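# Transfer wet printed cloth into the frame on the other board

## Task

Carry the newly printed cloth over to the frame on the second board and leave it lying flat, aligned squarely with the frame, with its printed face upward; since the ink has not dried, nothing may come into contact with the printed region at any time.

## Robot and tools

Robot: two arms, left_arm and right_arm, each ending in a parallel two-finger gripper. Calibrated base placements in the scene frame: left_arm at (+0.040, +0.360, +0.011) m, right_arm at (-0.055, -0.282, +0.019) m, both facing almost exactly along +x.

Frame: every hand position, orientation and target is given in the scene frame. Its origin sits at table-top height halfway between the nominal bases. +z points up, +x points out across the table, and +y points toward left_arm. The arm names do not tell you which side of an image the arm appears on. Positions are in metres. Orientations are quaternions written w first (qw, qx, qy, qz). The fingers extend along the gripper's own +z axis and close along its y axis. end_effector_position is the point between the finger pads, just under 1 cm back from the tips. Reported poses can be off by a few centimetres, more at long reach.

Row layout (used by every moving tool): one flat list of 16 numbers covering both arms, even when only one arm moves. The first 8 are left_arm: x, y, z, qw, qx, qy, qz, opening. The last 8 are the same for right_arm. x, y, z and the quaternion are an absolute target pose for that gripper in the scene frame, not an offset. Opening runs from -1 (closed, pads touching) to +1 (fully open); pad gap is roughly 87 mm at +1, 69 mm at +0.5, 43 mm at 0, 18 mm at -0.5. Intermediate values scale the motor position. Any number you send, including 0, is a command, so to leave a gripper alone repeat its current command (shown under Tool commands, or else your last sent value). To hold an arm still, resend the exact pose from the last result taken before it started resting, with its wanted opening. To keep orientation, resend the same quaternion every row rather than copying a drifted reading.

execute_actions(actions, cameras): actions is a list of actions; each action is a list of 1 to 15 rows, each row applied for one 1/30 s step; if fewer than 15 rows, the last row repeats to fill 15 steps. An empty list just returns the state and images. Each target must lie within 0.6 m of that gripper's position at the start of the action along each of the gripper's axes, otherwise the action is rejected for both arms; a malformed action or a failing first action rejects the whole call. The result also lists end_effector_position at some steps.

move(target, speed, blend, opening_speed, blocking, cameras): drives each gripper in a straight line from its Hand target to the pose in target. target is one 16-number row or a list of up to 15 rows sharing a 10 s budget; no 0.6 m limit applies. speed is top path speed in m/s, 0.002 to 2.9, default 0.25 (rotation capped at twice that in rad/s), one value or one per target. blend in metres rounds corners of a list (0 default). opening_speed, at least 0.2 per second on the -1..+1 scale, makes finger changes gradual. blocking=false returns after about 0.5 s while the move continues; a new move replaces a running one. Paths do not avoid obstacles or the other arm. Grippers lag and can overshoot speed, especially with the arm nearly straight. Openings in later rows of a list apply only once everything is at rest at that row. The result adds a move: line with the ending (done, off_target, moving, held, fault) and limits (paced = pose clipped, held = steps withheld). An arm not named there is done, i.e. within 10 mm and 2 degrees; neither done nor off_target proves contact or its absence.

wait(seconds 0 to 10, cameras): lets time pass with last commands held; a running move continues. stop(cameras): brakes a running move, needing some distance. zoom_image(camera, region): camera is cam_high, cam_left_wrist or cam_right_wrist; region [x0, y0, x1, y1] pixels, top-left origin, at most 504 by 504, of that camera's latest image. read_manual(section): licence text only. finished_scene(scene): scene number 1 or 2; irreversible; the result usually reports success.

Result lines: end_effector_position and end_effector_quat_wxyz per arm; Hand target (where the arm is actually being sent, often short of your command, so send the remainder next time); Tool commands; grip_measured (finger position on the command scale; the last Joint positions entry gives it 0 closed to 1 open); Joint velocities ("within noise" means at rest); Joint torques (joint order, weight included, readings 1-3 wrap at ±28 N m). Cameras are 896x504 each.

Control behaviour: per step, commanded orientation is limited to 40 degrees from the measured one. Friction and weight may leave the gripper low, short or tilted; small moves may not occur or go sideways, so check pose after each move and correct tilt. Avoid paths close to an arm's own base, which can flip its shoulder posture; go around. To grip, command an opening about 0.04 below the reading at first contact; cloth is thin, so force is weak even at -1.

Avoid: touching the printed area with fingers, the other arm or anything else; grasp only unprinted margins. Do not drop the cloth, release it while moving, slam, hit or press hard, let anything leave the table, or let the arms collide or one gripper close on the other's fingers. Faster moves and targets pushed past contact press harder. Motors heat when holding loads, stretched or pushing unreachably; MOTOR HOT appears at 75 °C, and an OVER-TEMPERATURE FAULT at 90 °C folds that arm out of use.

Each tool is called after "Call:" in YAML: its name, and indented under it one key for each argument.

## Session

Call:
execute_actions:
  actions: []

Scene clock: 0.00 s.
left_arm: end_effector_position=(+0.4167, +0.3900, +0.0574) grip_measured=+1.000 end_effector_quat_wxyz=(+0.570, -0.072, +0.817, +0.054) | right_arm: end_effector_position=(+0.3168, -0.3231, +0.0528) grip_measured=+1.000 end_effector_quat_wxyz=(+0.550, +0.069, +0.832, -0.027)
Joint positions: left_arm=[-0.002 1.545 0.352 0.836 -0.164 -0.053 1] | right_arm=[-0.107 1.561 0.355 0.801 0.028 0.046 1]
Joint velocities: within noise
Joint torques (N m): no reading
Heat: left arm: 34 °C; right arm: 40 °C.
Hand target: left_arm +0.4197, +0.3900, +0.0626; +0.577, -0.072, +0.812, +0.054 | right_arm +0.3174, -0.3232, +0.0536; +0.549, +0.069, +0.832, -0.027
Tool commands: left_gripper/opening=+1.0 right_gripper/opening=+1.0

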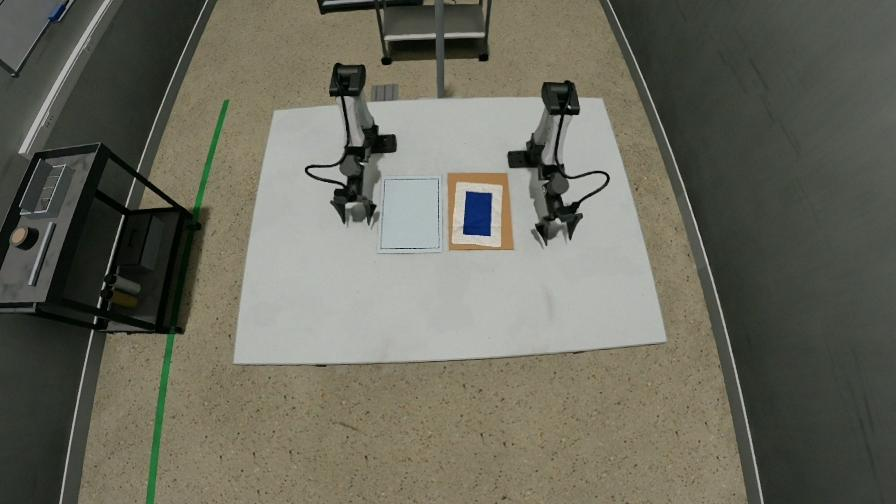

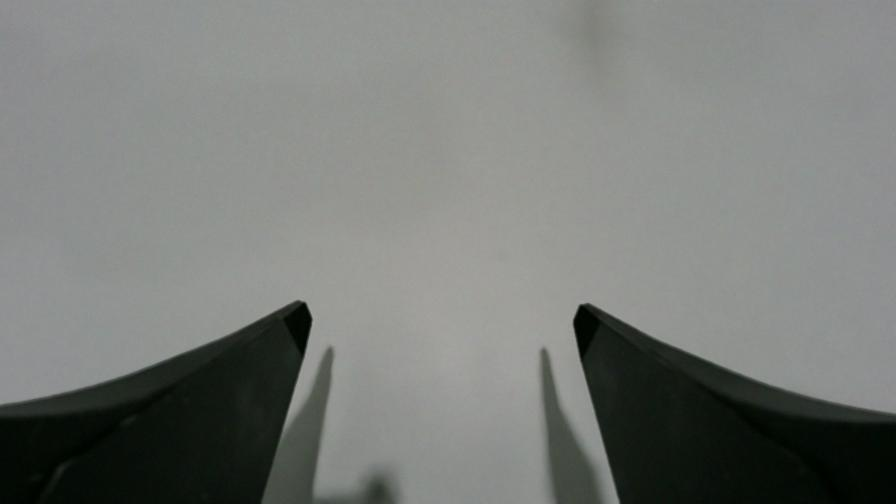

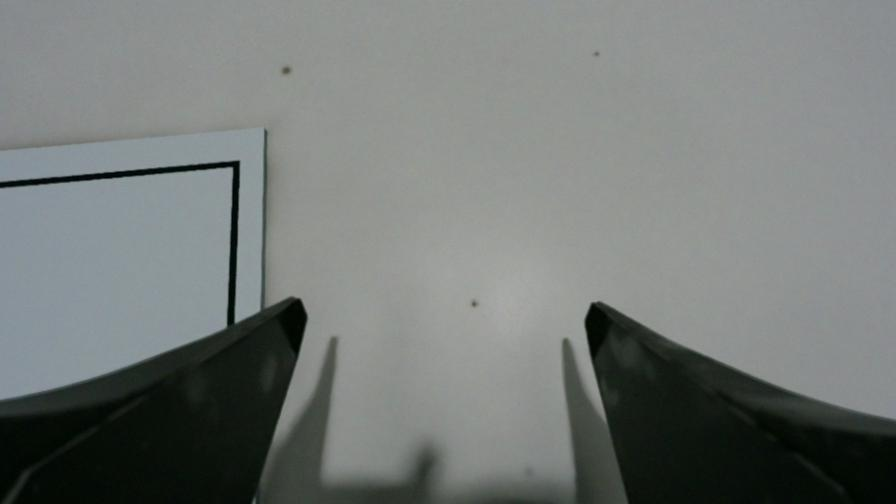

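Call:
zoom_image:
  camera: "cam_high"
  region: [360, 160, 540, 265]

Call:
zoom_image:
  camera: "cam_high"
  region: [440, 165, 520, 255]

Scaled by 2.800 from the camera's 896x504 image, which has a finer 1280x720 frame.

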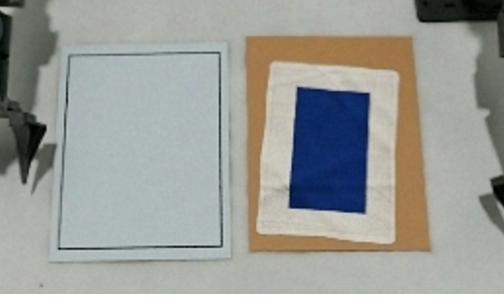

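Scaled by 5.600 from the camera's 896x504 image, which has a finer 1280x720 frame.

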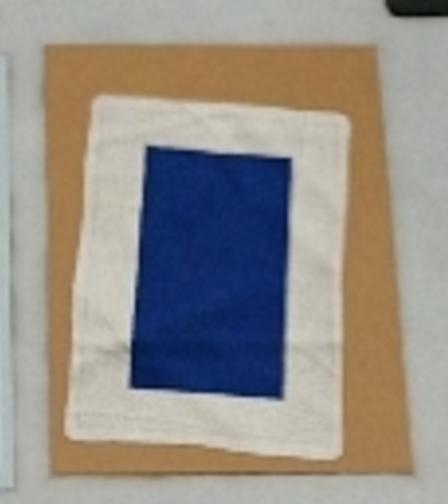

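Call:
move:
  target:
    - [0.40,0.39,0.15,0.2981,0.1245,0.9455,-0.0392,0,0.30,-0.31,0.15,0.2981,-0.1245,0.9455,0.0392,0]
    - [0.155,0.225,0.12,0.2981,0.1245,0.9455,-0.0392,0,0.135,0.062,0.12,0.2981,-0.1245,0.9455,0.0392,0]
  blend: 0.05
  speed: 0.2

Scene clock: 8.23 s.
left_arm: end_effector_position=(+0.1556, +0.2201, +0.1220) grip_measured=+0.000 end_effector_quat_wxyz=(+0.300, +0.127, +0.944, -0.054) | right_arm: end_effector_position=(+0.1322, +0.0629, +0.1229) grip_measured=+0.000 end_effector_quat_wxyz=(+0.299, -0.130, +0.944, +0.051)
Joint positions: left_arm=[-1.17 0.855 0.744 -1.02 -0.45 -0.789 0.5] | right_arm=[1.202 1.748 1.369 -0.778 0.47 0.832 0.5]
Joint velocities: within noise
Joint torques (N m): left_arm=[-0.25 -0.08 6.75 0.85 -0.6 -0.16] | right_arm=[-0.38 -7.3 8.5 1.03 0.26 0.28]
Heat: left arm: 34 °C; right arm: 41 °C.
Hand target: left_arm +0.1546, +0.2261, +0.1205; +0.298, +0.126, +0.945, -0.038 | right_arm +0.1347, +0.0607, +0.1206; +0.298, -0.127, +0.945, +0.036
Off the commanded pose: left_arm 0.005 m, 2 deg | right_arm 0.004 m, 2 deg.
move: done
camera_calibration:
cam_left_wrist: T_world_to_cam=[[-0.250147, -0.96758, 0.0348532, 0.244547], [-0.940123, 0.251341, 0.230208, 0.0868526], [-0.231505, 0.0248197, -0.972517, 0.290394], [0, 0, 0, 1]] pos_world=[0.210053, 0.207582, 0.253896]
cam_right_wrist: T_world_to_cam=[[0.277817, -0.959717, -0.0419631, 0.0289666], [-0.922691, -0.278745, 0.266351, 0.126436], [-0.267318, -0.0352778, -0.962962, 0.296145], [0, 0, 0, 1]] pos_world=[0.187779, 0.0734904, 0.252715]

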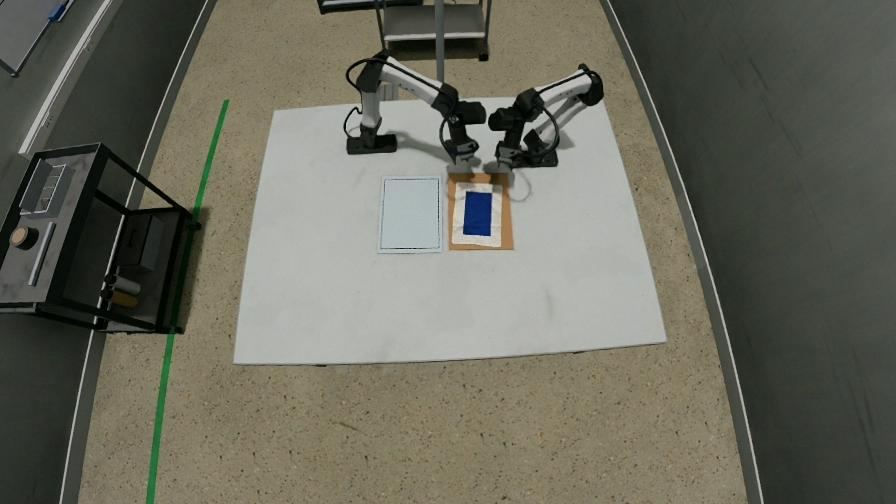

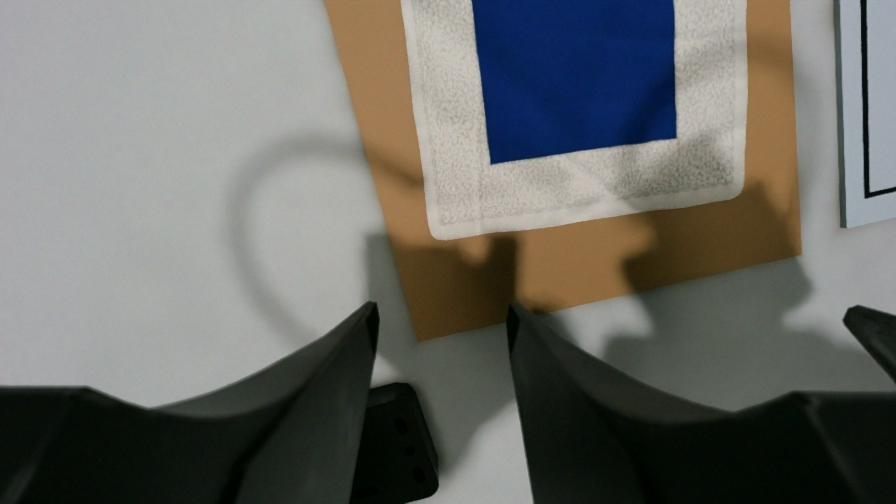

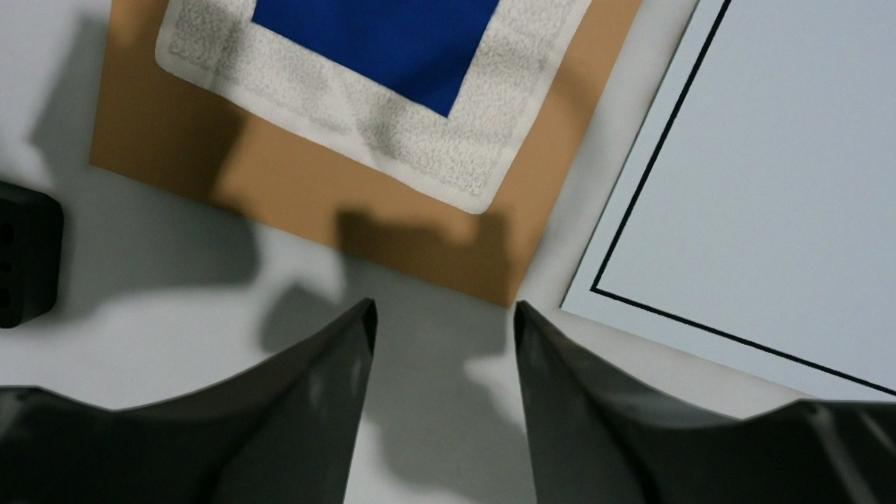

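Call:
move:
  target: [0.1666,0.2045,0.045,0.1034,0.1470,0.9836,-0.0155,-0.4,0.1565,0.0655,0.045,0.1043,-0.0694,0.9921,0.0073,-0.4]
  speed: 0.12

Scene clock: 9.83 s.
left_arm: end_effector_position=(+0.1573, +0.2221, +0.1166) grip_measured=-0.400 end_effector_quat_wxyz=(+0.287, +0.119, +0.949, -0.041) | right_arm: end_effector_position=(+0.1335, +0.0635, +0.1219) grip_measured=-0.400 end_effector_quat_wxyz=(+0.298, -0.129, +0.945, +0.050)
Joint positions: left_arm=[-1.143 0.886 0.744 -1.02 -0.437 -0.791 0.3] | right_arm=[1.199 1.756 1.375 -0.779 0.47 0.834 0.3]
Joint velocities: within noise
Joint torques (N m): left_arm=[1.02 -0.28 6.02 1.05 -0.25 0.21] | right_arm=[-0.24 -9.58 6.52 1.33 0.11 0.17]
Heat: left arm: 34 °C; right arm: 41 °C.
Hand target: left_arm +0.1559, +0.2238, +0.1132; +0.279, +0.125, +0.951, -0.037 | right_arm +0.1332, +0.0633, +0.1219; +0.298, -0.129, +0.945, +0.049
Off the commanded pose: left_arm 0.074 m, 22 deg | right_arm 0.080 m, 24 deg.
move: held (right_arm; a check stopped the path), off_target (left_arm; braked when a check withheld steps of right_arm); limits=held
pose unreachable (right arm): on one or more control steps of this call, first in action 0 (counted from 0), this arm could not follow its commanded pose, so it was not sent that pose on those steps. It may still have moved: this result reports where it is.
cause: moving toward the commanded pose would bring a part of the arm too close to another arm (this arm's wrist (the part past joint 4) and the left arm's wrist (the part past joint 4), along the way the arms are being sent, or toward where that arm still pushes).
camera_calibration:
cam_left_wrist: T_world_to_cam=[[-0.22751, -0.973591, 0.0189673, 0.246772], [-0.939494, 0.224582, 0.258677, 0.0916955], [-0.256105, 0.0410321, -0.965778, 0.284947], [0, 0, 0, 1]] pos_world=[0.215267, 0.20797, 0.246795]
cam_right_wrist: T_world_to_cam=[[0.273917, -0.960919, -0.0400611, 0.0294902], [-0.923398, -0.274411, 0.268393, 0.127721], [-0.268897, -0.0365251, -0.962476, 0.29571], [0, 0, 0, 1]] pos_world=[0.189375, 0.0741865, 0.251516]

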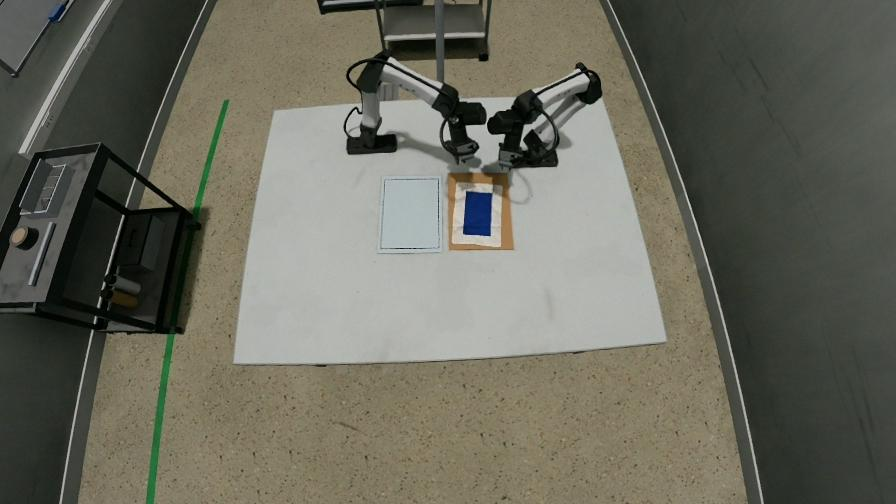

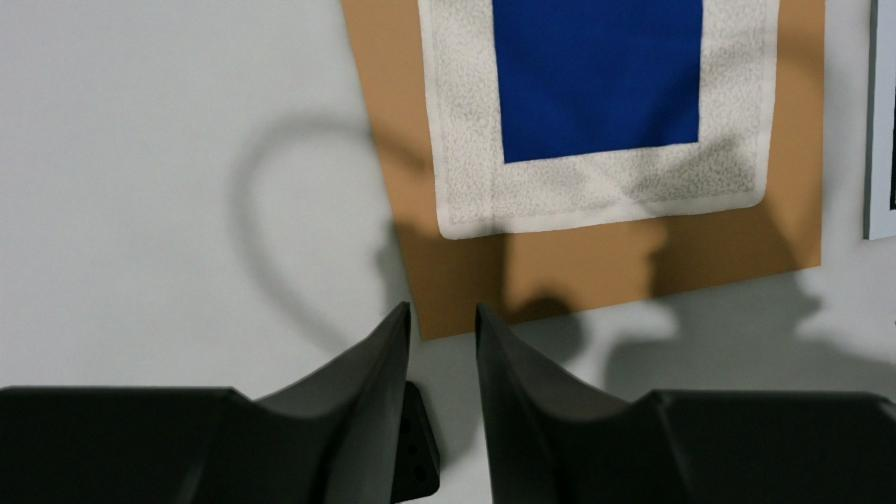

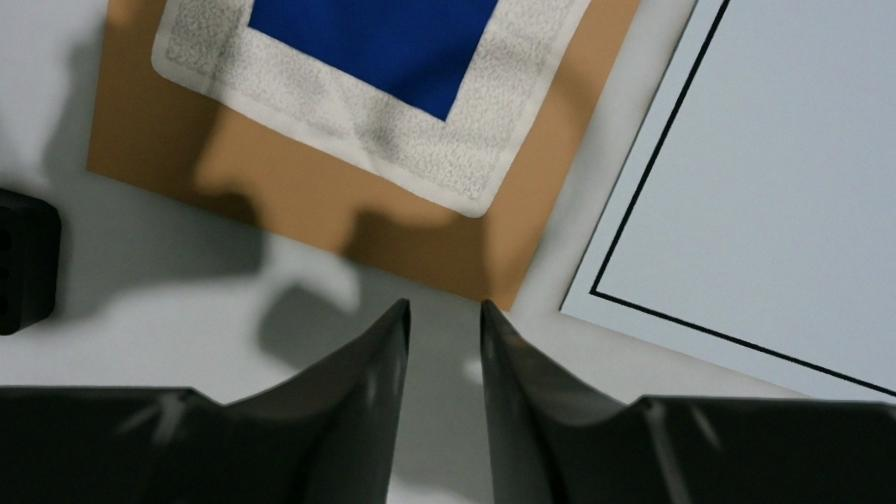

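Call:
move:
  target: [0.168,0.209,0.045,0.2100,0.2362,0.9473,-0.0523,-0.4,0.157,0.0605,0.045,0.2124,-0.1863,0.9583,0.0413,-0.4]
  speed: 0.12

Scene clock: 12.03 s.
left_arm: end_effector_position=(+0.1599, +0.2251, +0.0754) grip_measured=-0.400 end_effector_quat_wxyz=(+0.236, +0.177, +0.955, -0.026) | right_arm: end_effector_position=(+0.1511, +0.0597, +0.0760) grip_measured=-0.400 end_effector_quat_wxyz=(+0.246, -0.163, +0.955, +0.043)
Joint positions: left_arm=[-1.032 0.963 0.636 -0.875 -0.312 -0.597 0.3] | right_arm=[1.108 1.851 1.337 -0.681 0.344 0.71 0.3]
Joint velocities: within noise
Joint torques (N m): left_arm=[0.31 -1.54 6.65 1 -0.32 0.01] | right_arm=[-0.69 -8.32 5.6 1.53 -0.16 0.03]
Heat: left arm: 34 °C; right arm: 42 °C.
Hand target: left_arm +0.1599, +0.2250, +0.0763; +0.237, +0.176, +0.955, -0.026 | right_arm +0.1502, +0.0610, +0.0666; +0.236, -0.168, +0.956, +0.044
Off the commanded pose: left_arm 0.035 m, 8 deg | right_arm 0.032 m, 5 deg.
move: held (left_arm; a check stopped the path), off_target (right_arm; braked when a check withheld steps of left_arm); limits=held
pose unreachable (left arm): on one or more control steps of this call, first in action 0 (counted from 0), this arm could not follow its commanded pose, so it was not sent that pose on those steps. It may still have moved: this result reports where it is.
cause: moving toward the commanded pose would bring a part of the arm too close to another arm (this arm's wrist (the part past joint 4) and the right arm's wrist (the part past joint 4), at the place that arm is still heading or pushing toward).
camera_calibration:
cam_left_wrist: T_world_to_cam=[[-0.327325, -0.944511, -0.0275292, 0.263892], [-0.88349, 0.295585, 0.363422, 0.0713859], [-0.335119, 0.143279, -0.931218, 0.232682], [0, 0, 0, 1]] pos_world=[0.227423, 0.194809, 0.197999]
cam_right_wrist: T_world_to_cam=[[0.330351, -0.943533, -0.0247747, 0.00849278], [-0.872966, -0.315414, 0.372082, 0.14213], [-0.358886, -0.10129, -0.927869, 0.270968], [0, 0, 0, 1]] pos_world=[0.218515, 0.0802894, 0.198749]

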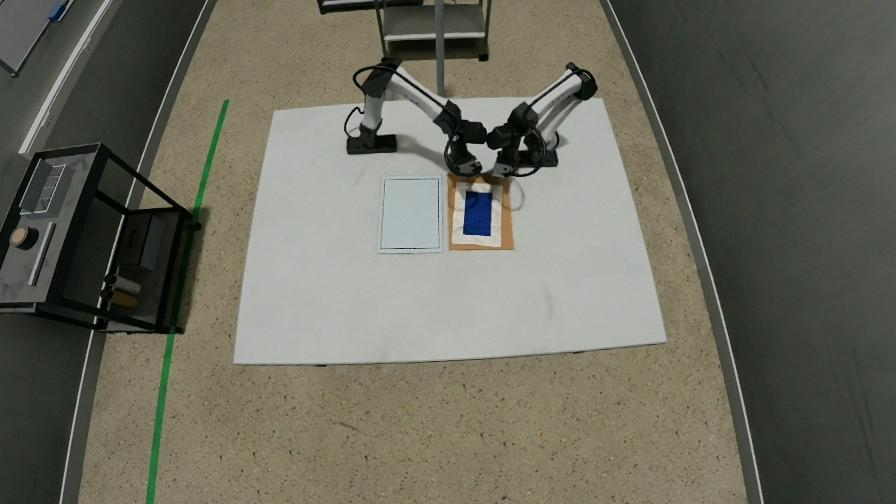

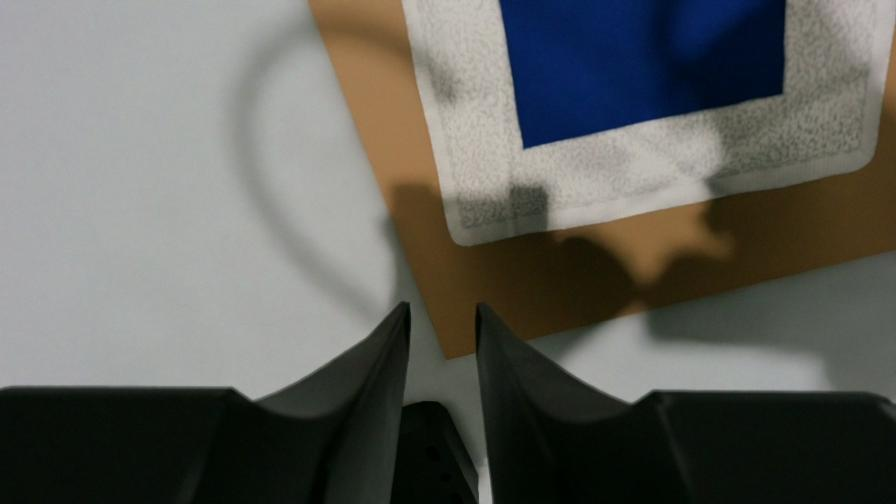

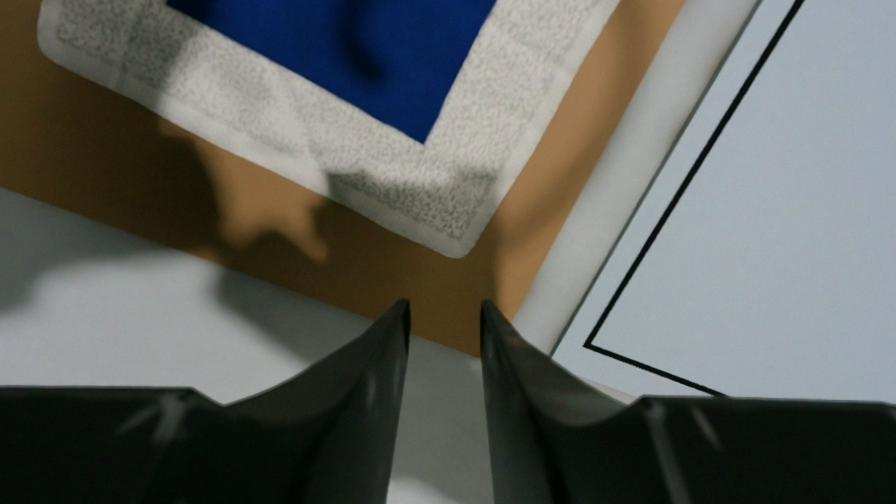

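Call:
move:
  target: [0.165,0.2125,0.07,0.2588,0,0.9659,0,-0.4,0.155,0.058,0.07,0.2588,0,0.9659,0,-0.4]
  speed: 0.12

Scene clock: 13.20 s.
left_arm: end_effector_position=(+0.1599, +0.2251, +0.0754) grip_measured=-0.400 end_effector_quat_wxyz=(+0.236, +0.177, +0.955, -0.026) | right_arm: end_effector_position=(+0.1511, +0.0597, +0.0760) grip_measured=-0.400 end_effector_quat_wxyz=(+0.246, -0.163, +0.955, +0.043)
Joint positions: left_arm=[-1.032 0.963 0.636 -0.875 -0.312 -0.597 0.3] | right_arm=[1.108 1.851 1.337 -0.681 0.344 0.71 0.3]
Joint velocities: within noise
Joint torques (N m): left_arm=[0.39 -1.29 6.54 1.02 -0.3 0.04] | right_arm=[-0.51 -8.16 5.96 1.45 -0.05 0.26]
Heat: left arm: 34 °C; right arm: 42 °C.
Hand target: left_arm +0.1599, +0.2251, +0.0754; +0.236, +0.177, +0.955, -0.026 | right_arm +0.1503, +0.0606, +0.0669; +0.238, -0.160, +0.957, +0.041
Off the commanded pose: left_arm 0.015 m, 21 deg | right_arm 0.007 m, 19 deg.
move: held (left_arm; a check stopped the path), off_target (right_arm; braked when a check withheld steps of left_arm); limits=held
pose unreachable (left arm): on one or more control steps of this call, first in action 0 (counted from 0), this arm could not follow its commanded pose, so it was not sent that pose on those steps. It may still have moved: this result reports where it is.
cause: moving toward the commanded pose would bring a part of the arm too close to another arm (this arm's wrist (the part past joint 4) and the right arm's wrist (the part past joint 4), where that arm would come to rest).
camera_calibration:
cam_left_wrist: T_world_to_cam=[[-0.327325, -0.944511, -0.0275292, 0.263892], [-0.88349, 0.295585, 0.363422, 0.0713859], [-0.335119, 0.143279, -0.931218, 0.232682], [0, 0, 0, 1]] pos_world=[0.227423, 0.194809, 0.197999]
cam_right_wrist: T_world_to_cam=[[0.330351, -0.943533, -0.0247747, 0.00849278], [-0.872966, -0.315414, 0.372082, 0.14213], [-0.358886, -0.10129, -0.927869, 0.270968], [0, 0, 0, 1]] pos_world=[0.218515, 0.0802894, 0.198749]

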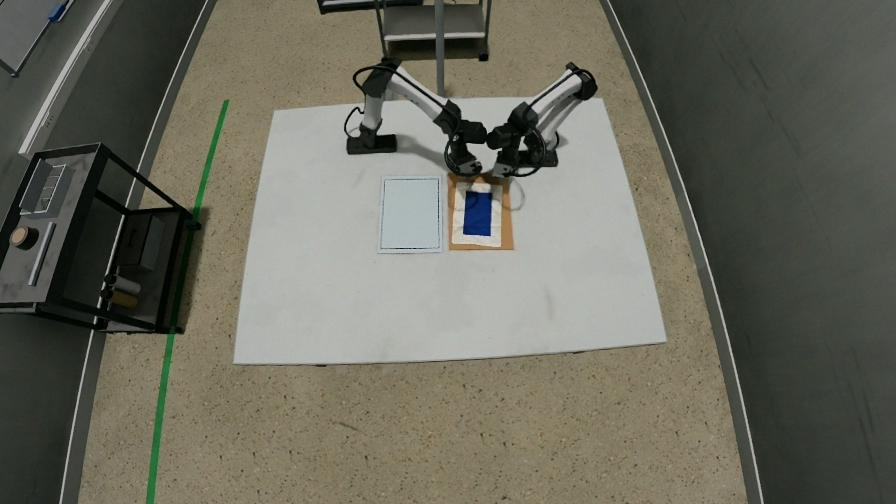

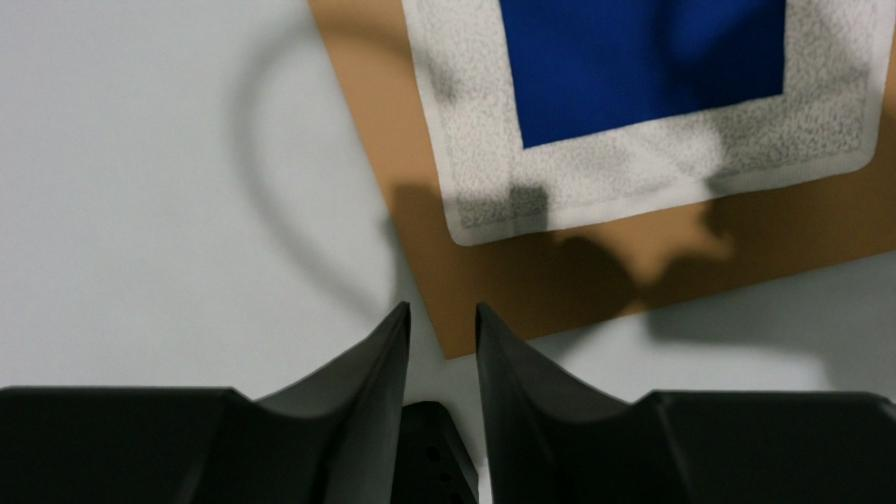

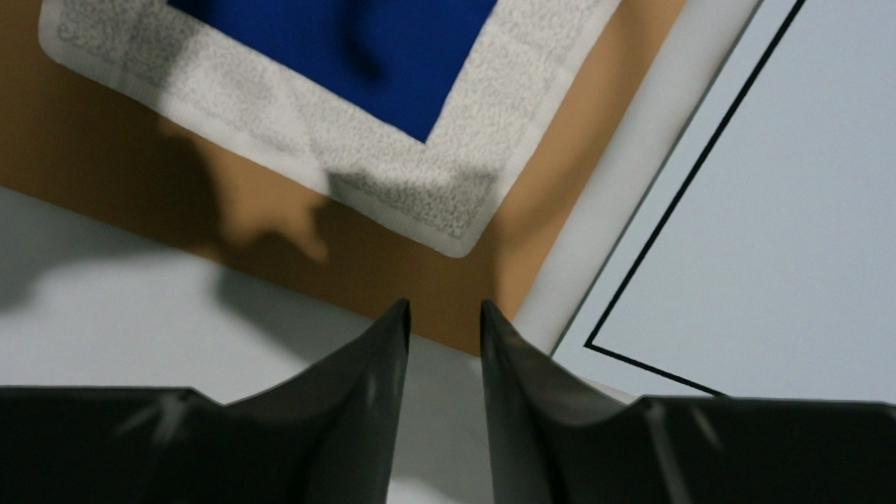

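Call:
move:
  target: [0.155,0.245,0.09,0.0692,-0.1302,0.9890,0.0091,-0.4,0.145,0.035,0.09,0.0692,0.1302,0.9890,-0.0091,-0.4]
  speed: 0.15

Call:
move:
  target: [0.165,0.2125,0.07,0.0692,-0.1302,0.9890,0.0091,-0.4,0.155,0.058,0.07,0.0692,0.1302,0.9890,-0.0091,-0.4]
  speed: 0.12

Scene clock: 14.33 s.
left_arm: end_effector_position=(+0.1606, +0.2259, +0.0746) grip_measured=-0.400 end_effector_quat_wxyz=(+0.234, +0.171, +0.957, -0.024) | right_arm: end_effector_position=(+0.1511, +0.0597, +0.0760) grip_measured=-0.400 end_effector_quat_wxyz=(+0.246, -0.163, +0.955, +0.043)
Joint positions: left_arm=[-1.024 0.967 0.636 -0.875 -0.311 -0.602 0.3] | right_arm=[1.108 1.851 1.337 -0.681 0.344 0.71 0.3]
Joint velocities: within noise
Joint torques (N m): left_arm=[1.03 -0.66 7.69 0.85 -0.2 -0.14] | right_arm=[-0.31 -10.19 6.45 1.3 0.04 0.15]
Heat: left arm: 34 °C; right arm: 42 °C.
Hand target: left_arm +0.1595, +0.2262, +0.0762; +0.226, +0.162, +0.960, -0.024 | right_arm +0.1511, +0.0596, +0.0760; +0.246, -0.163, +0.955, +0.043
Off the commanded pose: left_arm 0.025 m, 40 deg | right_arm 0.029 m, 40 deg.
move: held (right_arm; a check stopped the path), off_target (left_arm; braked when a check withheld steps of right_arm); limits=held
pose unreachable (right arm): on one or more control steps of this call, first in action 0 (counted from 0), this arm could not follow its commanded pose, so it was not sent that pose on those steps. It may still have moved: this result reports where it is.
cause: moving toward the commanded pose would bring a part of the arm too close to another arm (this arm's wrist (the part past joint 4) and the left arm's wrist (the part past joint 4)).
camera_calibration:
cam_left_wrist: T_world_to_cam=[[-0.316129, -0.948325, -0.027252, 0.263928], [-0.885407, 0.284594, 0.367505, 0.0745555], [-0.340759, 0.140308, -0.929622, 0.233544], [0, 0, 0, 1]] pos_world=[0.229029, 0.196304, 0.196901]
cam_right_wrist: T_world_to_cam=[[0.330351, -0.943533, -0.0247747, 0.00849278], [-0.872966, -0.315414, 0.372082, 0.14213], [-0.358886, -0.10129, -0.927869, 0.270968], [0, 0, 0, 1]] pos_world=[0.218515, 0.0802894, 0.198749]

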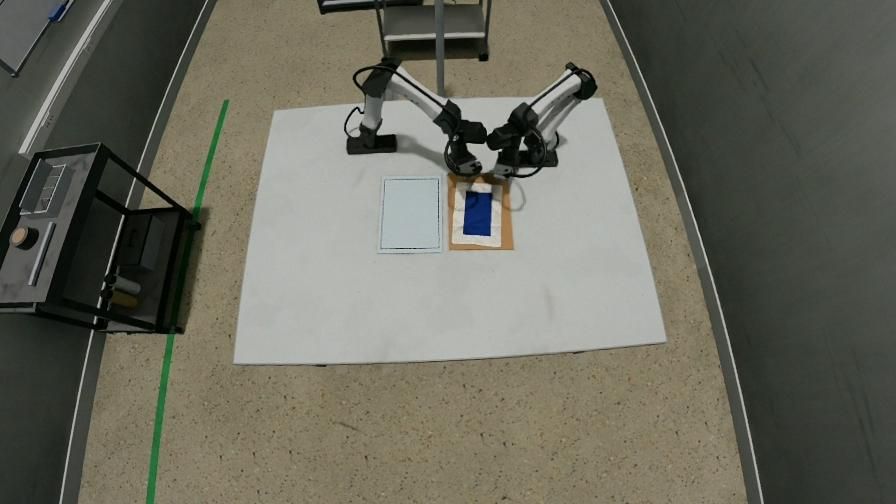

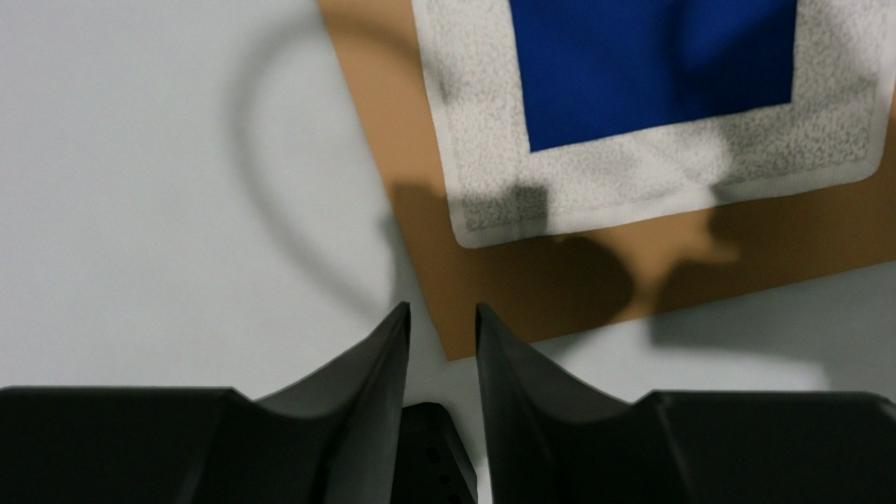

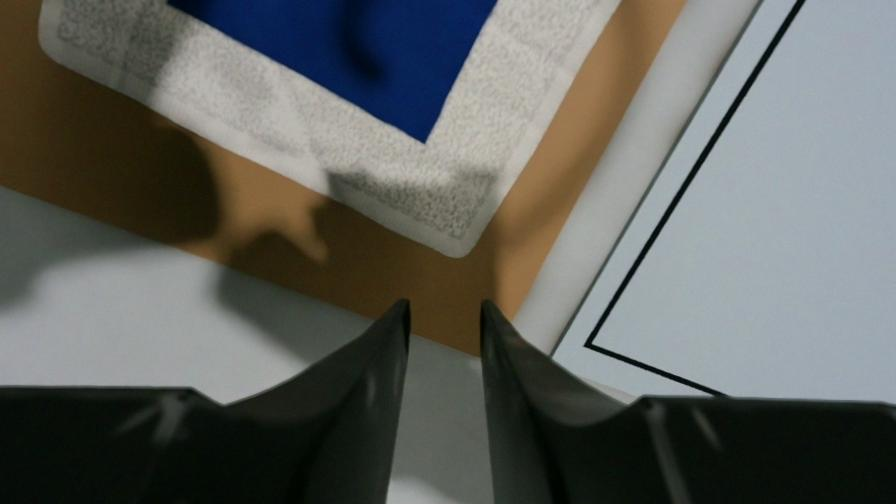

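Scene clock: 15.13 s.
left_arm: end_effector_position=(+0.1608, +0.2266, +0.0723) grip_measured=-0.400 end_effector_quat_wxyz=(+0.228, +0.161, +0.960, -0.021) | right_arm: end_effector_position=(+0.1511, +0.0597, +0.0760) grip_measured=-0.400 end_effector_quat_wxyz=(+0.246, -0.163, +0.955, +0.043)
Joint positions: left_arm=[-1.017 0.982 0.636 -0.875 -0.309 -0.619 0.3] | right_arm=[1.108 1.851 1.337 -0.681 0.344 0.71 0.3]
Joint velocities: within noise
Joint torques (N m): left_arm=[1.02 -0.72 8.34 0.79 -0.16 -0.14] | right_arm=[-0.34 -10.17 6.38 1.29 0.04 0.16]
Heat: left arm: 34 °C; right arm: 42 °C.
Hand target: left_arm +0.1598, +0.2258, +0.0759; +0.221, +0.152, +0.963, -0.023 | right_arm +0.1511, +0.0597, +0.0760; +0.246, -0.163, +0.955, +0.043
Off the commanded pose: left_arm 0.015 m, 39 deg | right_arm 0.007 m, 40 deg.
move: held (right_arm; a check stopped the path), off_target (left_arm; braked when a check withheld steps of right_arm); limits=held
pose unreachable (right arm): on one or more control steps of this call, first in action 0 (counted from 0), this arm could not follow its commanded pose, so it was not sent that pose on those steps. It may still have moved: this result reports where it is.
cause: moving toward the commanded pose would bring a part of the arm too close to another arm (this arm's wrist (the part past joint 4) and the left arm's wrist (the part past joint 4), where that arm would come to rest).
camera_calibration:
cam_left_wrist: T_world_to_cam=[[-0.295726, -0.954873, -0.0276414, 0.262836], [-0.887367, 0.263874, 0.378088, 0.0794721], [-0.353732, 0.136338, -0.925357, 0.234057], [0, 0, 0, 1]] pos_world=[0.231041, 0.198093, 0.193804]
cam_right_wrist: T_world_to_cam=[[0.330351, -0.943533, -0.0247747, 0.00849278], [-0.872966, -0.315414, 0.372082, 0.14213], [-0.358886, -0.10129, -0.927869, 0.270968], [0, 0, 0, 1]] pos_world=[0.218515, 0.0802894, 0.198749]

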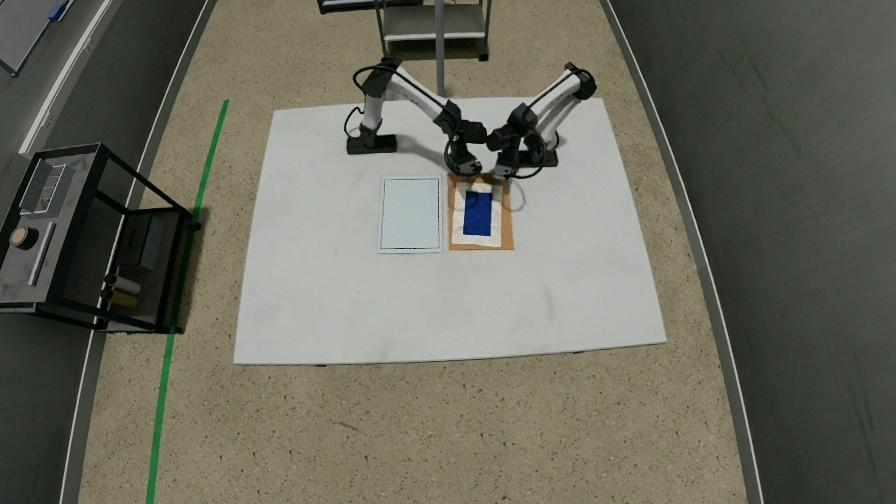

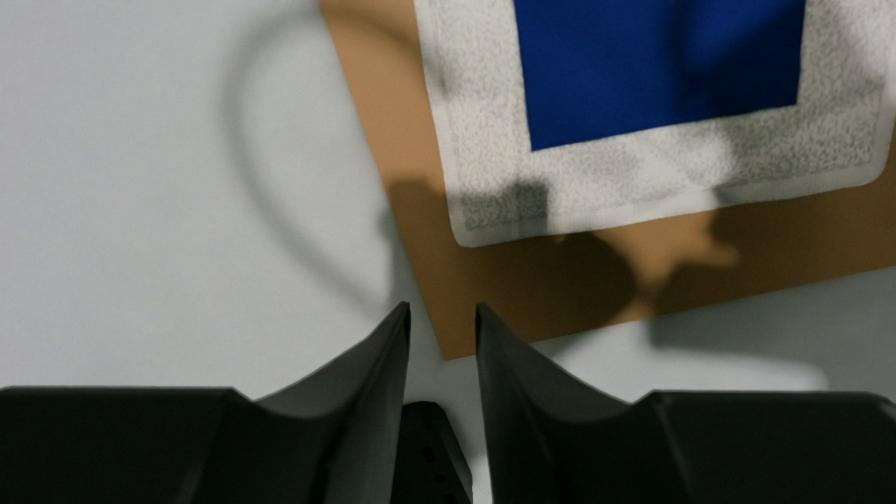

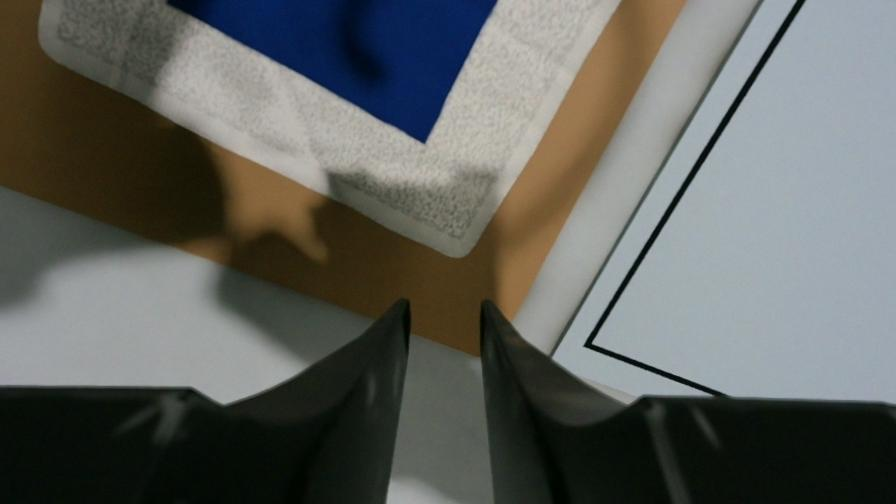

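Call:
zoom_image:
  camera: "cam_high"
  region: [340, 55, 620, 215]

Scaled by 1.800 from the camera's 896x504 image, which has a finer 1280x720 frame.

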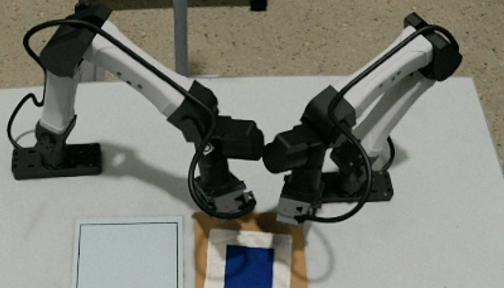

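Call:
move:
  target:
    - [0.175,0.275,0.14,0.236,0.177,0.955,-0.026,-0.4,0.175,0.0,0.14,0.246,-0.163,0.955,0.043,-0.4]
  speed: 0.12
  cameras: []

Call:
move:
  target:
    - [0.36,0.185,0.14,0.2990,0.0997,0.9485,-0.0314,-0.4,0.345,0.025,0.14,0.2981,-0.1245,0.9455,0.0392,-0.4]
  speed: 0.15

Scene clock: 18.07 s.
left_arm: end_effector_position=(+0.1763, +0.2736, +0.1315) grip_measured=-0.400 end_effector_quat_wxyz=(+0.235, +0.169, +0.957, -0.023) | right_arm: end_effector_position=(+0.1785, +0.0026, +0.1299) grip_measured=-0.400 end_effector_quat_wxyz=(+0.249, -0.156, +0.955, +0.037)
Joint positions: left_arm=[-0.708 0.838 0.808 -1.101 -0.191 -0.305 0.3] | right_arm=[0.963 1.674 1.337 -0.818 0.304 0.581 0.3]
Joint velocities: within noise
Joint torques (N m): left_arm=[1.05 -0.95 9.11 0.91 -0.05 0.22] | right_arm=[-0.57 -10.91 7.82 1.05 -0.2 0.06]
Heat: left arm: 35 °C; right arm: 43 °C.
Hand target: left_arm +0.1749, +0.2745, +0.1396; +0.236, +0.174, +0.956, -0.027 | right_arm +0.1749, +0.0007, +0.1398; +0.246, -0.160, +0.955, +0.045
Off the commanded pose: left_arm 0.009 m, 1 deg | right_arm 0.011 m, 1 deg.
move: off_target (right_arm)
No camera images: "cameras" was empty.

Scene clock: 20.23 s.
left_arm: end_effector_position=(+0.3423, +0.1914, +0.1301) grip_measured=-0.400 end_effector_quat_wxyz=(+0.273, +0.114, +0.955, -0.024) | right_arm: end_effector_position=(+0.3426, +0.0201, +0.1449) grip_measured=-0.400 end_effector_quat_wxyz=(+0.304, -0.117, +0.945, +0.035)
Joint positions: left_arm=[-0.583 1.512 1.181 -0.716 -0.19 -0.283 0.3] | right_arm=[0.708 2.067 1.862 -0.798 0.27 0.388 0.3]
Joint velocities: within noise
Joint torques (N m): left_arm=[1.03 -4.23 9.59 1.66 -0.31 -0.12] | right_arm=[-0.42 -10.14 8.79 1.66 -0.23 0.06]
Heat: left arm: 35 °C; right arm: 44 °C.
Hand target: left_arm +0.3593, +0.1852, +0.1406; +0.300, +0.099, +0.948, -0.032 | right_arm +0.3448, +0.0251, +0.1399; +0.299, -0.124, +0.945, +0.040
Off the commanded pose: left_arm 0.021 m, 4 deg | right_arm 0.007 m, 1 deg.
move: off_target (left_arm)
camera_calibration:
cam_left_wrist: T_world_to_cam=[[-0.208551, -0.977975, -0.00846476, 0.256583], [-0.936126, 0.197106, 0.291233, 0.268818], [-0.28315, 0.0686609, -0.956615, 0.349362], [0, 0, 0, 1]] pos_world=[0.40408, 0.173958, 0.258088]
cam_right_wrist: T_world_to_cam=[[0.244505, -0.969476, -0.0182371, -0.0615288], [-0.935227, -0.240751, 0.259594, 0.30734], [-0.256061, -0.0464163, -0.965546, 0.368729], [0, 0, 0, 1]] pos_world=[0.396894, 0.0314568, 0.275119]

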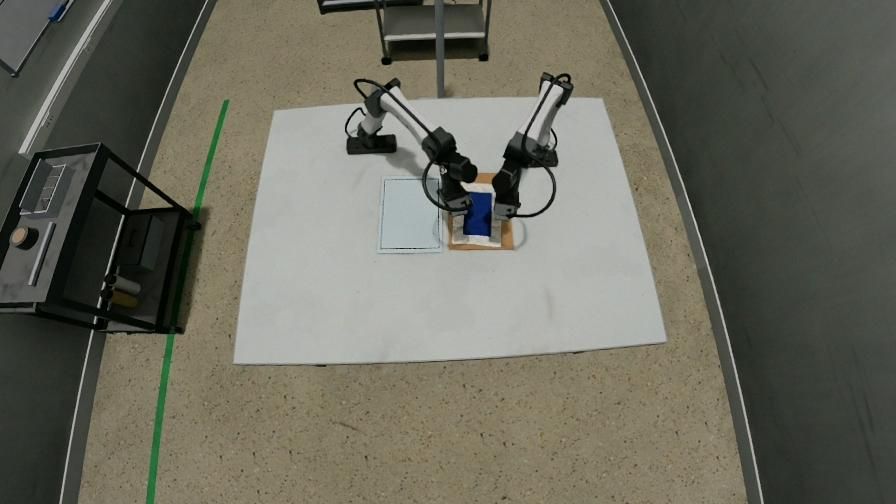

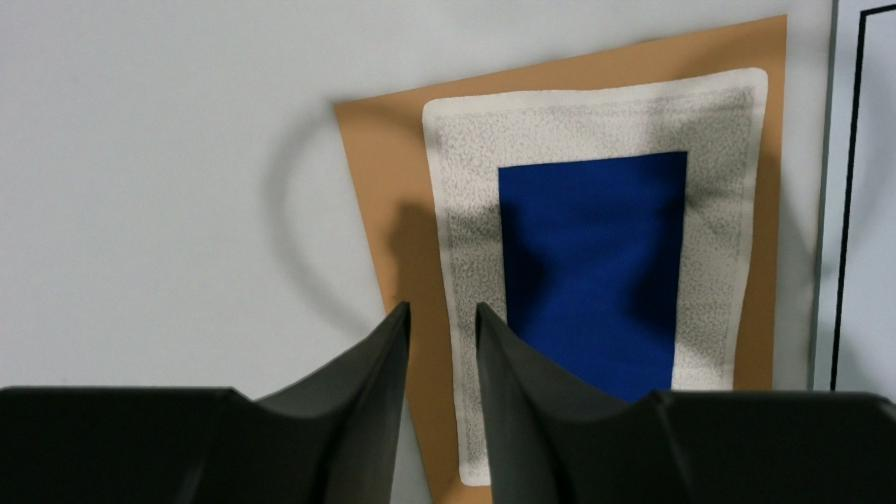

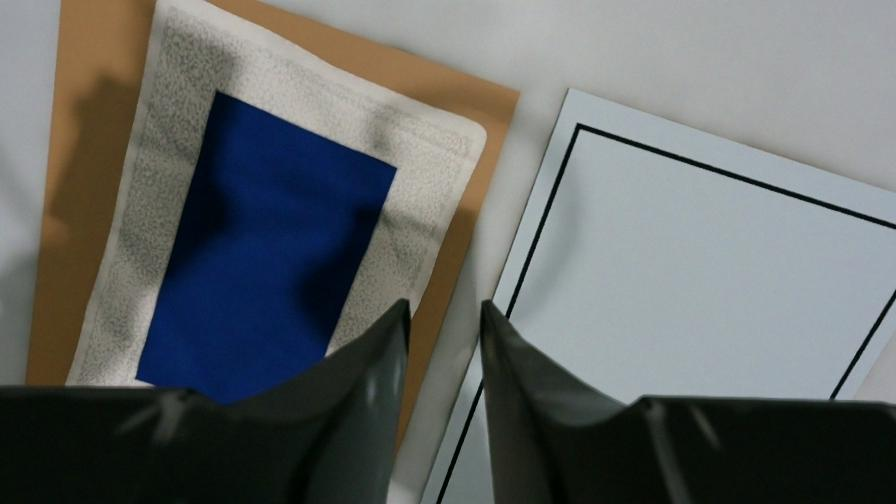

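Call:
move:
  target:
    - [0.4045,0.1782,0.06,0.2990,0.0997,0.9485,-0.0314,-0.4,0.3929,0.0244,0.06,0.2981,-0.1245,0.9455,0.0392,-0.4]
    - [0.4045,0.1782,0.03,0.2990,0.0997,0.9485,-0.0314,-0.4,0.3929,0.0244,0.03,0.2981,-0.1245,0.9455,0.0392,-0.4]
  speed: 0.12

Scene clock: 23.03 s.
left_arm: end_effector_position=(+0.4005, +0.1789, +0.0358) grip_measured=-0.400 end_effector_quat_wxyz=(+0.294, +0.095, +0.951, -0.027) | right_arm: end_effector_position=(+0.3925, +0.0223, +0.0428) grip_measured=-0.400 end_effector_quat_wxyz=(+0.304, -0.118, +0.945, +0.035)
Joint positions: left_arm=[-0.529 1.791 1.074 -0.28 -0.184 -0.266 0.3] | right_arm=[0.644 2.282 1.795 -0.502 0.235 0.329 0.3]
Joint velocities: within noise
Joint torques (N m): left_arm=[0.95 -6 5.18 1.74 -0.04 0.22] | right_arm=[-0.47 -11.85 6.23 1.96 -0.23 0.05]
Heat: left arm: 35 °C; right arm: 44 °C.
Hand target: left_arm +0.4041, +0.1782, +0.0300; +0.298, +0.100, +0.949, -0.031 | right_arm +0.3925, +0.0240, +0.0301; +0.298, -0.125, +0.946, +0.039
Off the commanded pose: left_arm 0.007 m, 1 deg | right_arm 0.013 m, 1 deg.
move: off_target (right_arm)
camera_calibration:
cam_left_wrist: T_world_to_cam=[[-0.173126, -0.98489, 0.00433096, 0.242315], [-0.953825, 0.168758, 0.248473, 0.366908], [-0.245449, 0.0388861, -0.968629, 0.267181], [0, 0, 0, 1]] pos_world=[0.457496, 0.166345, 0.166583]
cam_right_wrist: T_world_to_cam=[[0.246163, -0.969078, -0.0170742, -0.0741011], [-0.934898, -0.242054, 0.25957, 0.380923], [-0.255676, -0.0479339, -0.965573, 0.282899], [0, 0, 0, 1]] pos_world=[0.446695, 0.0339546, 0.173019]

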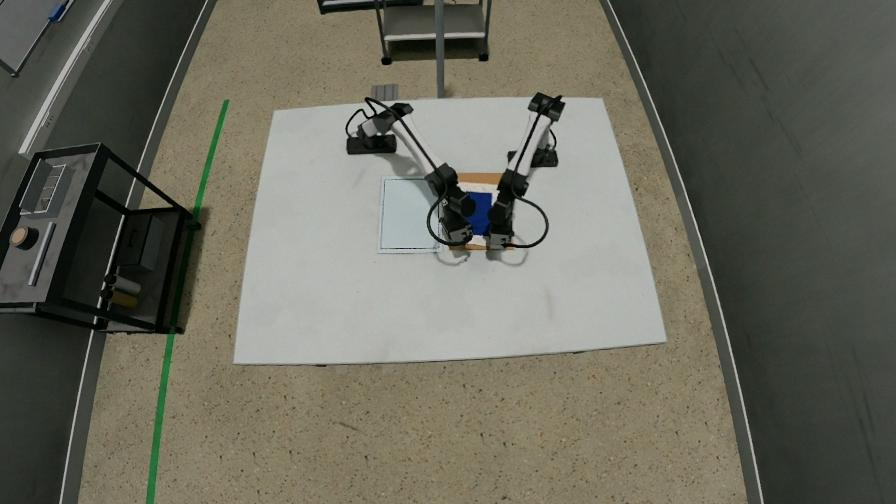

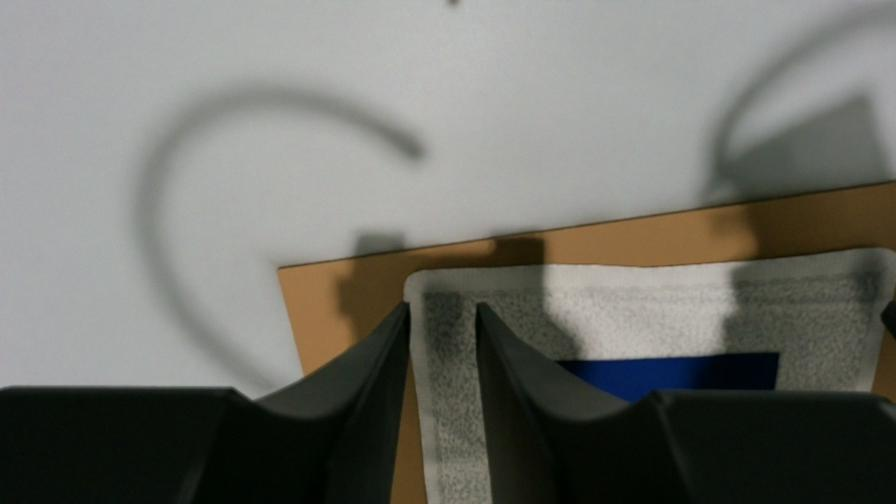

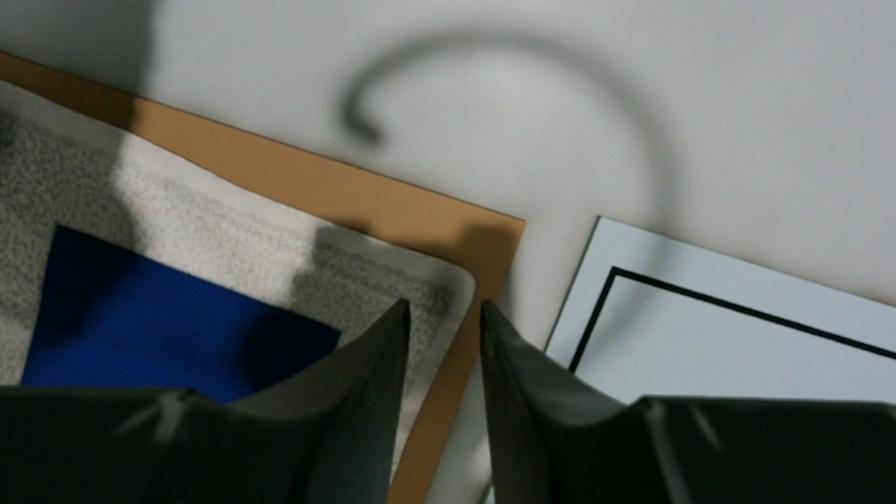

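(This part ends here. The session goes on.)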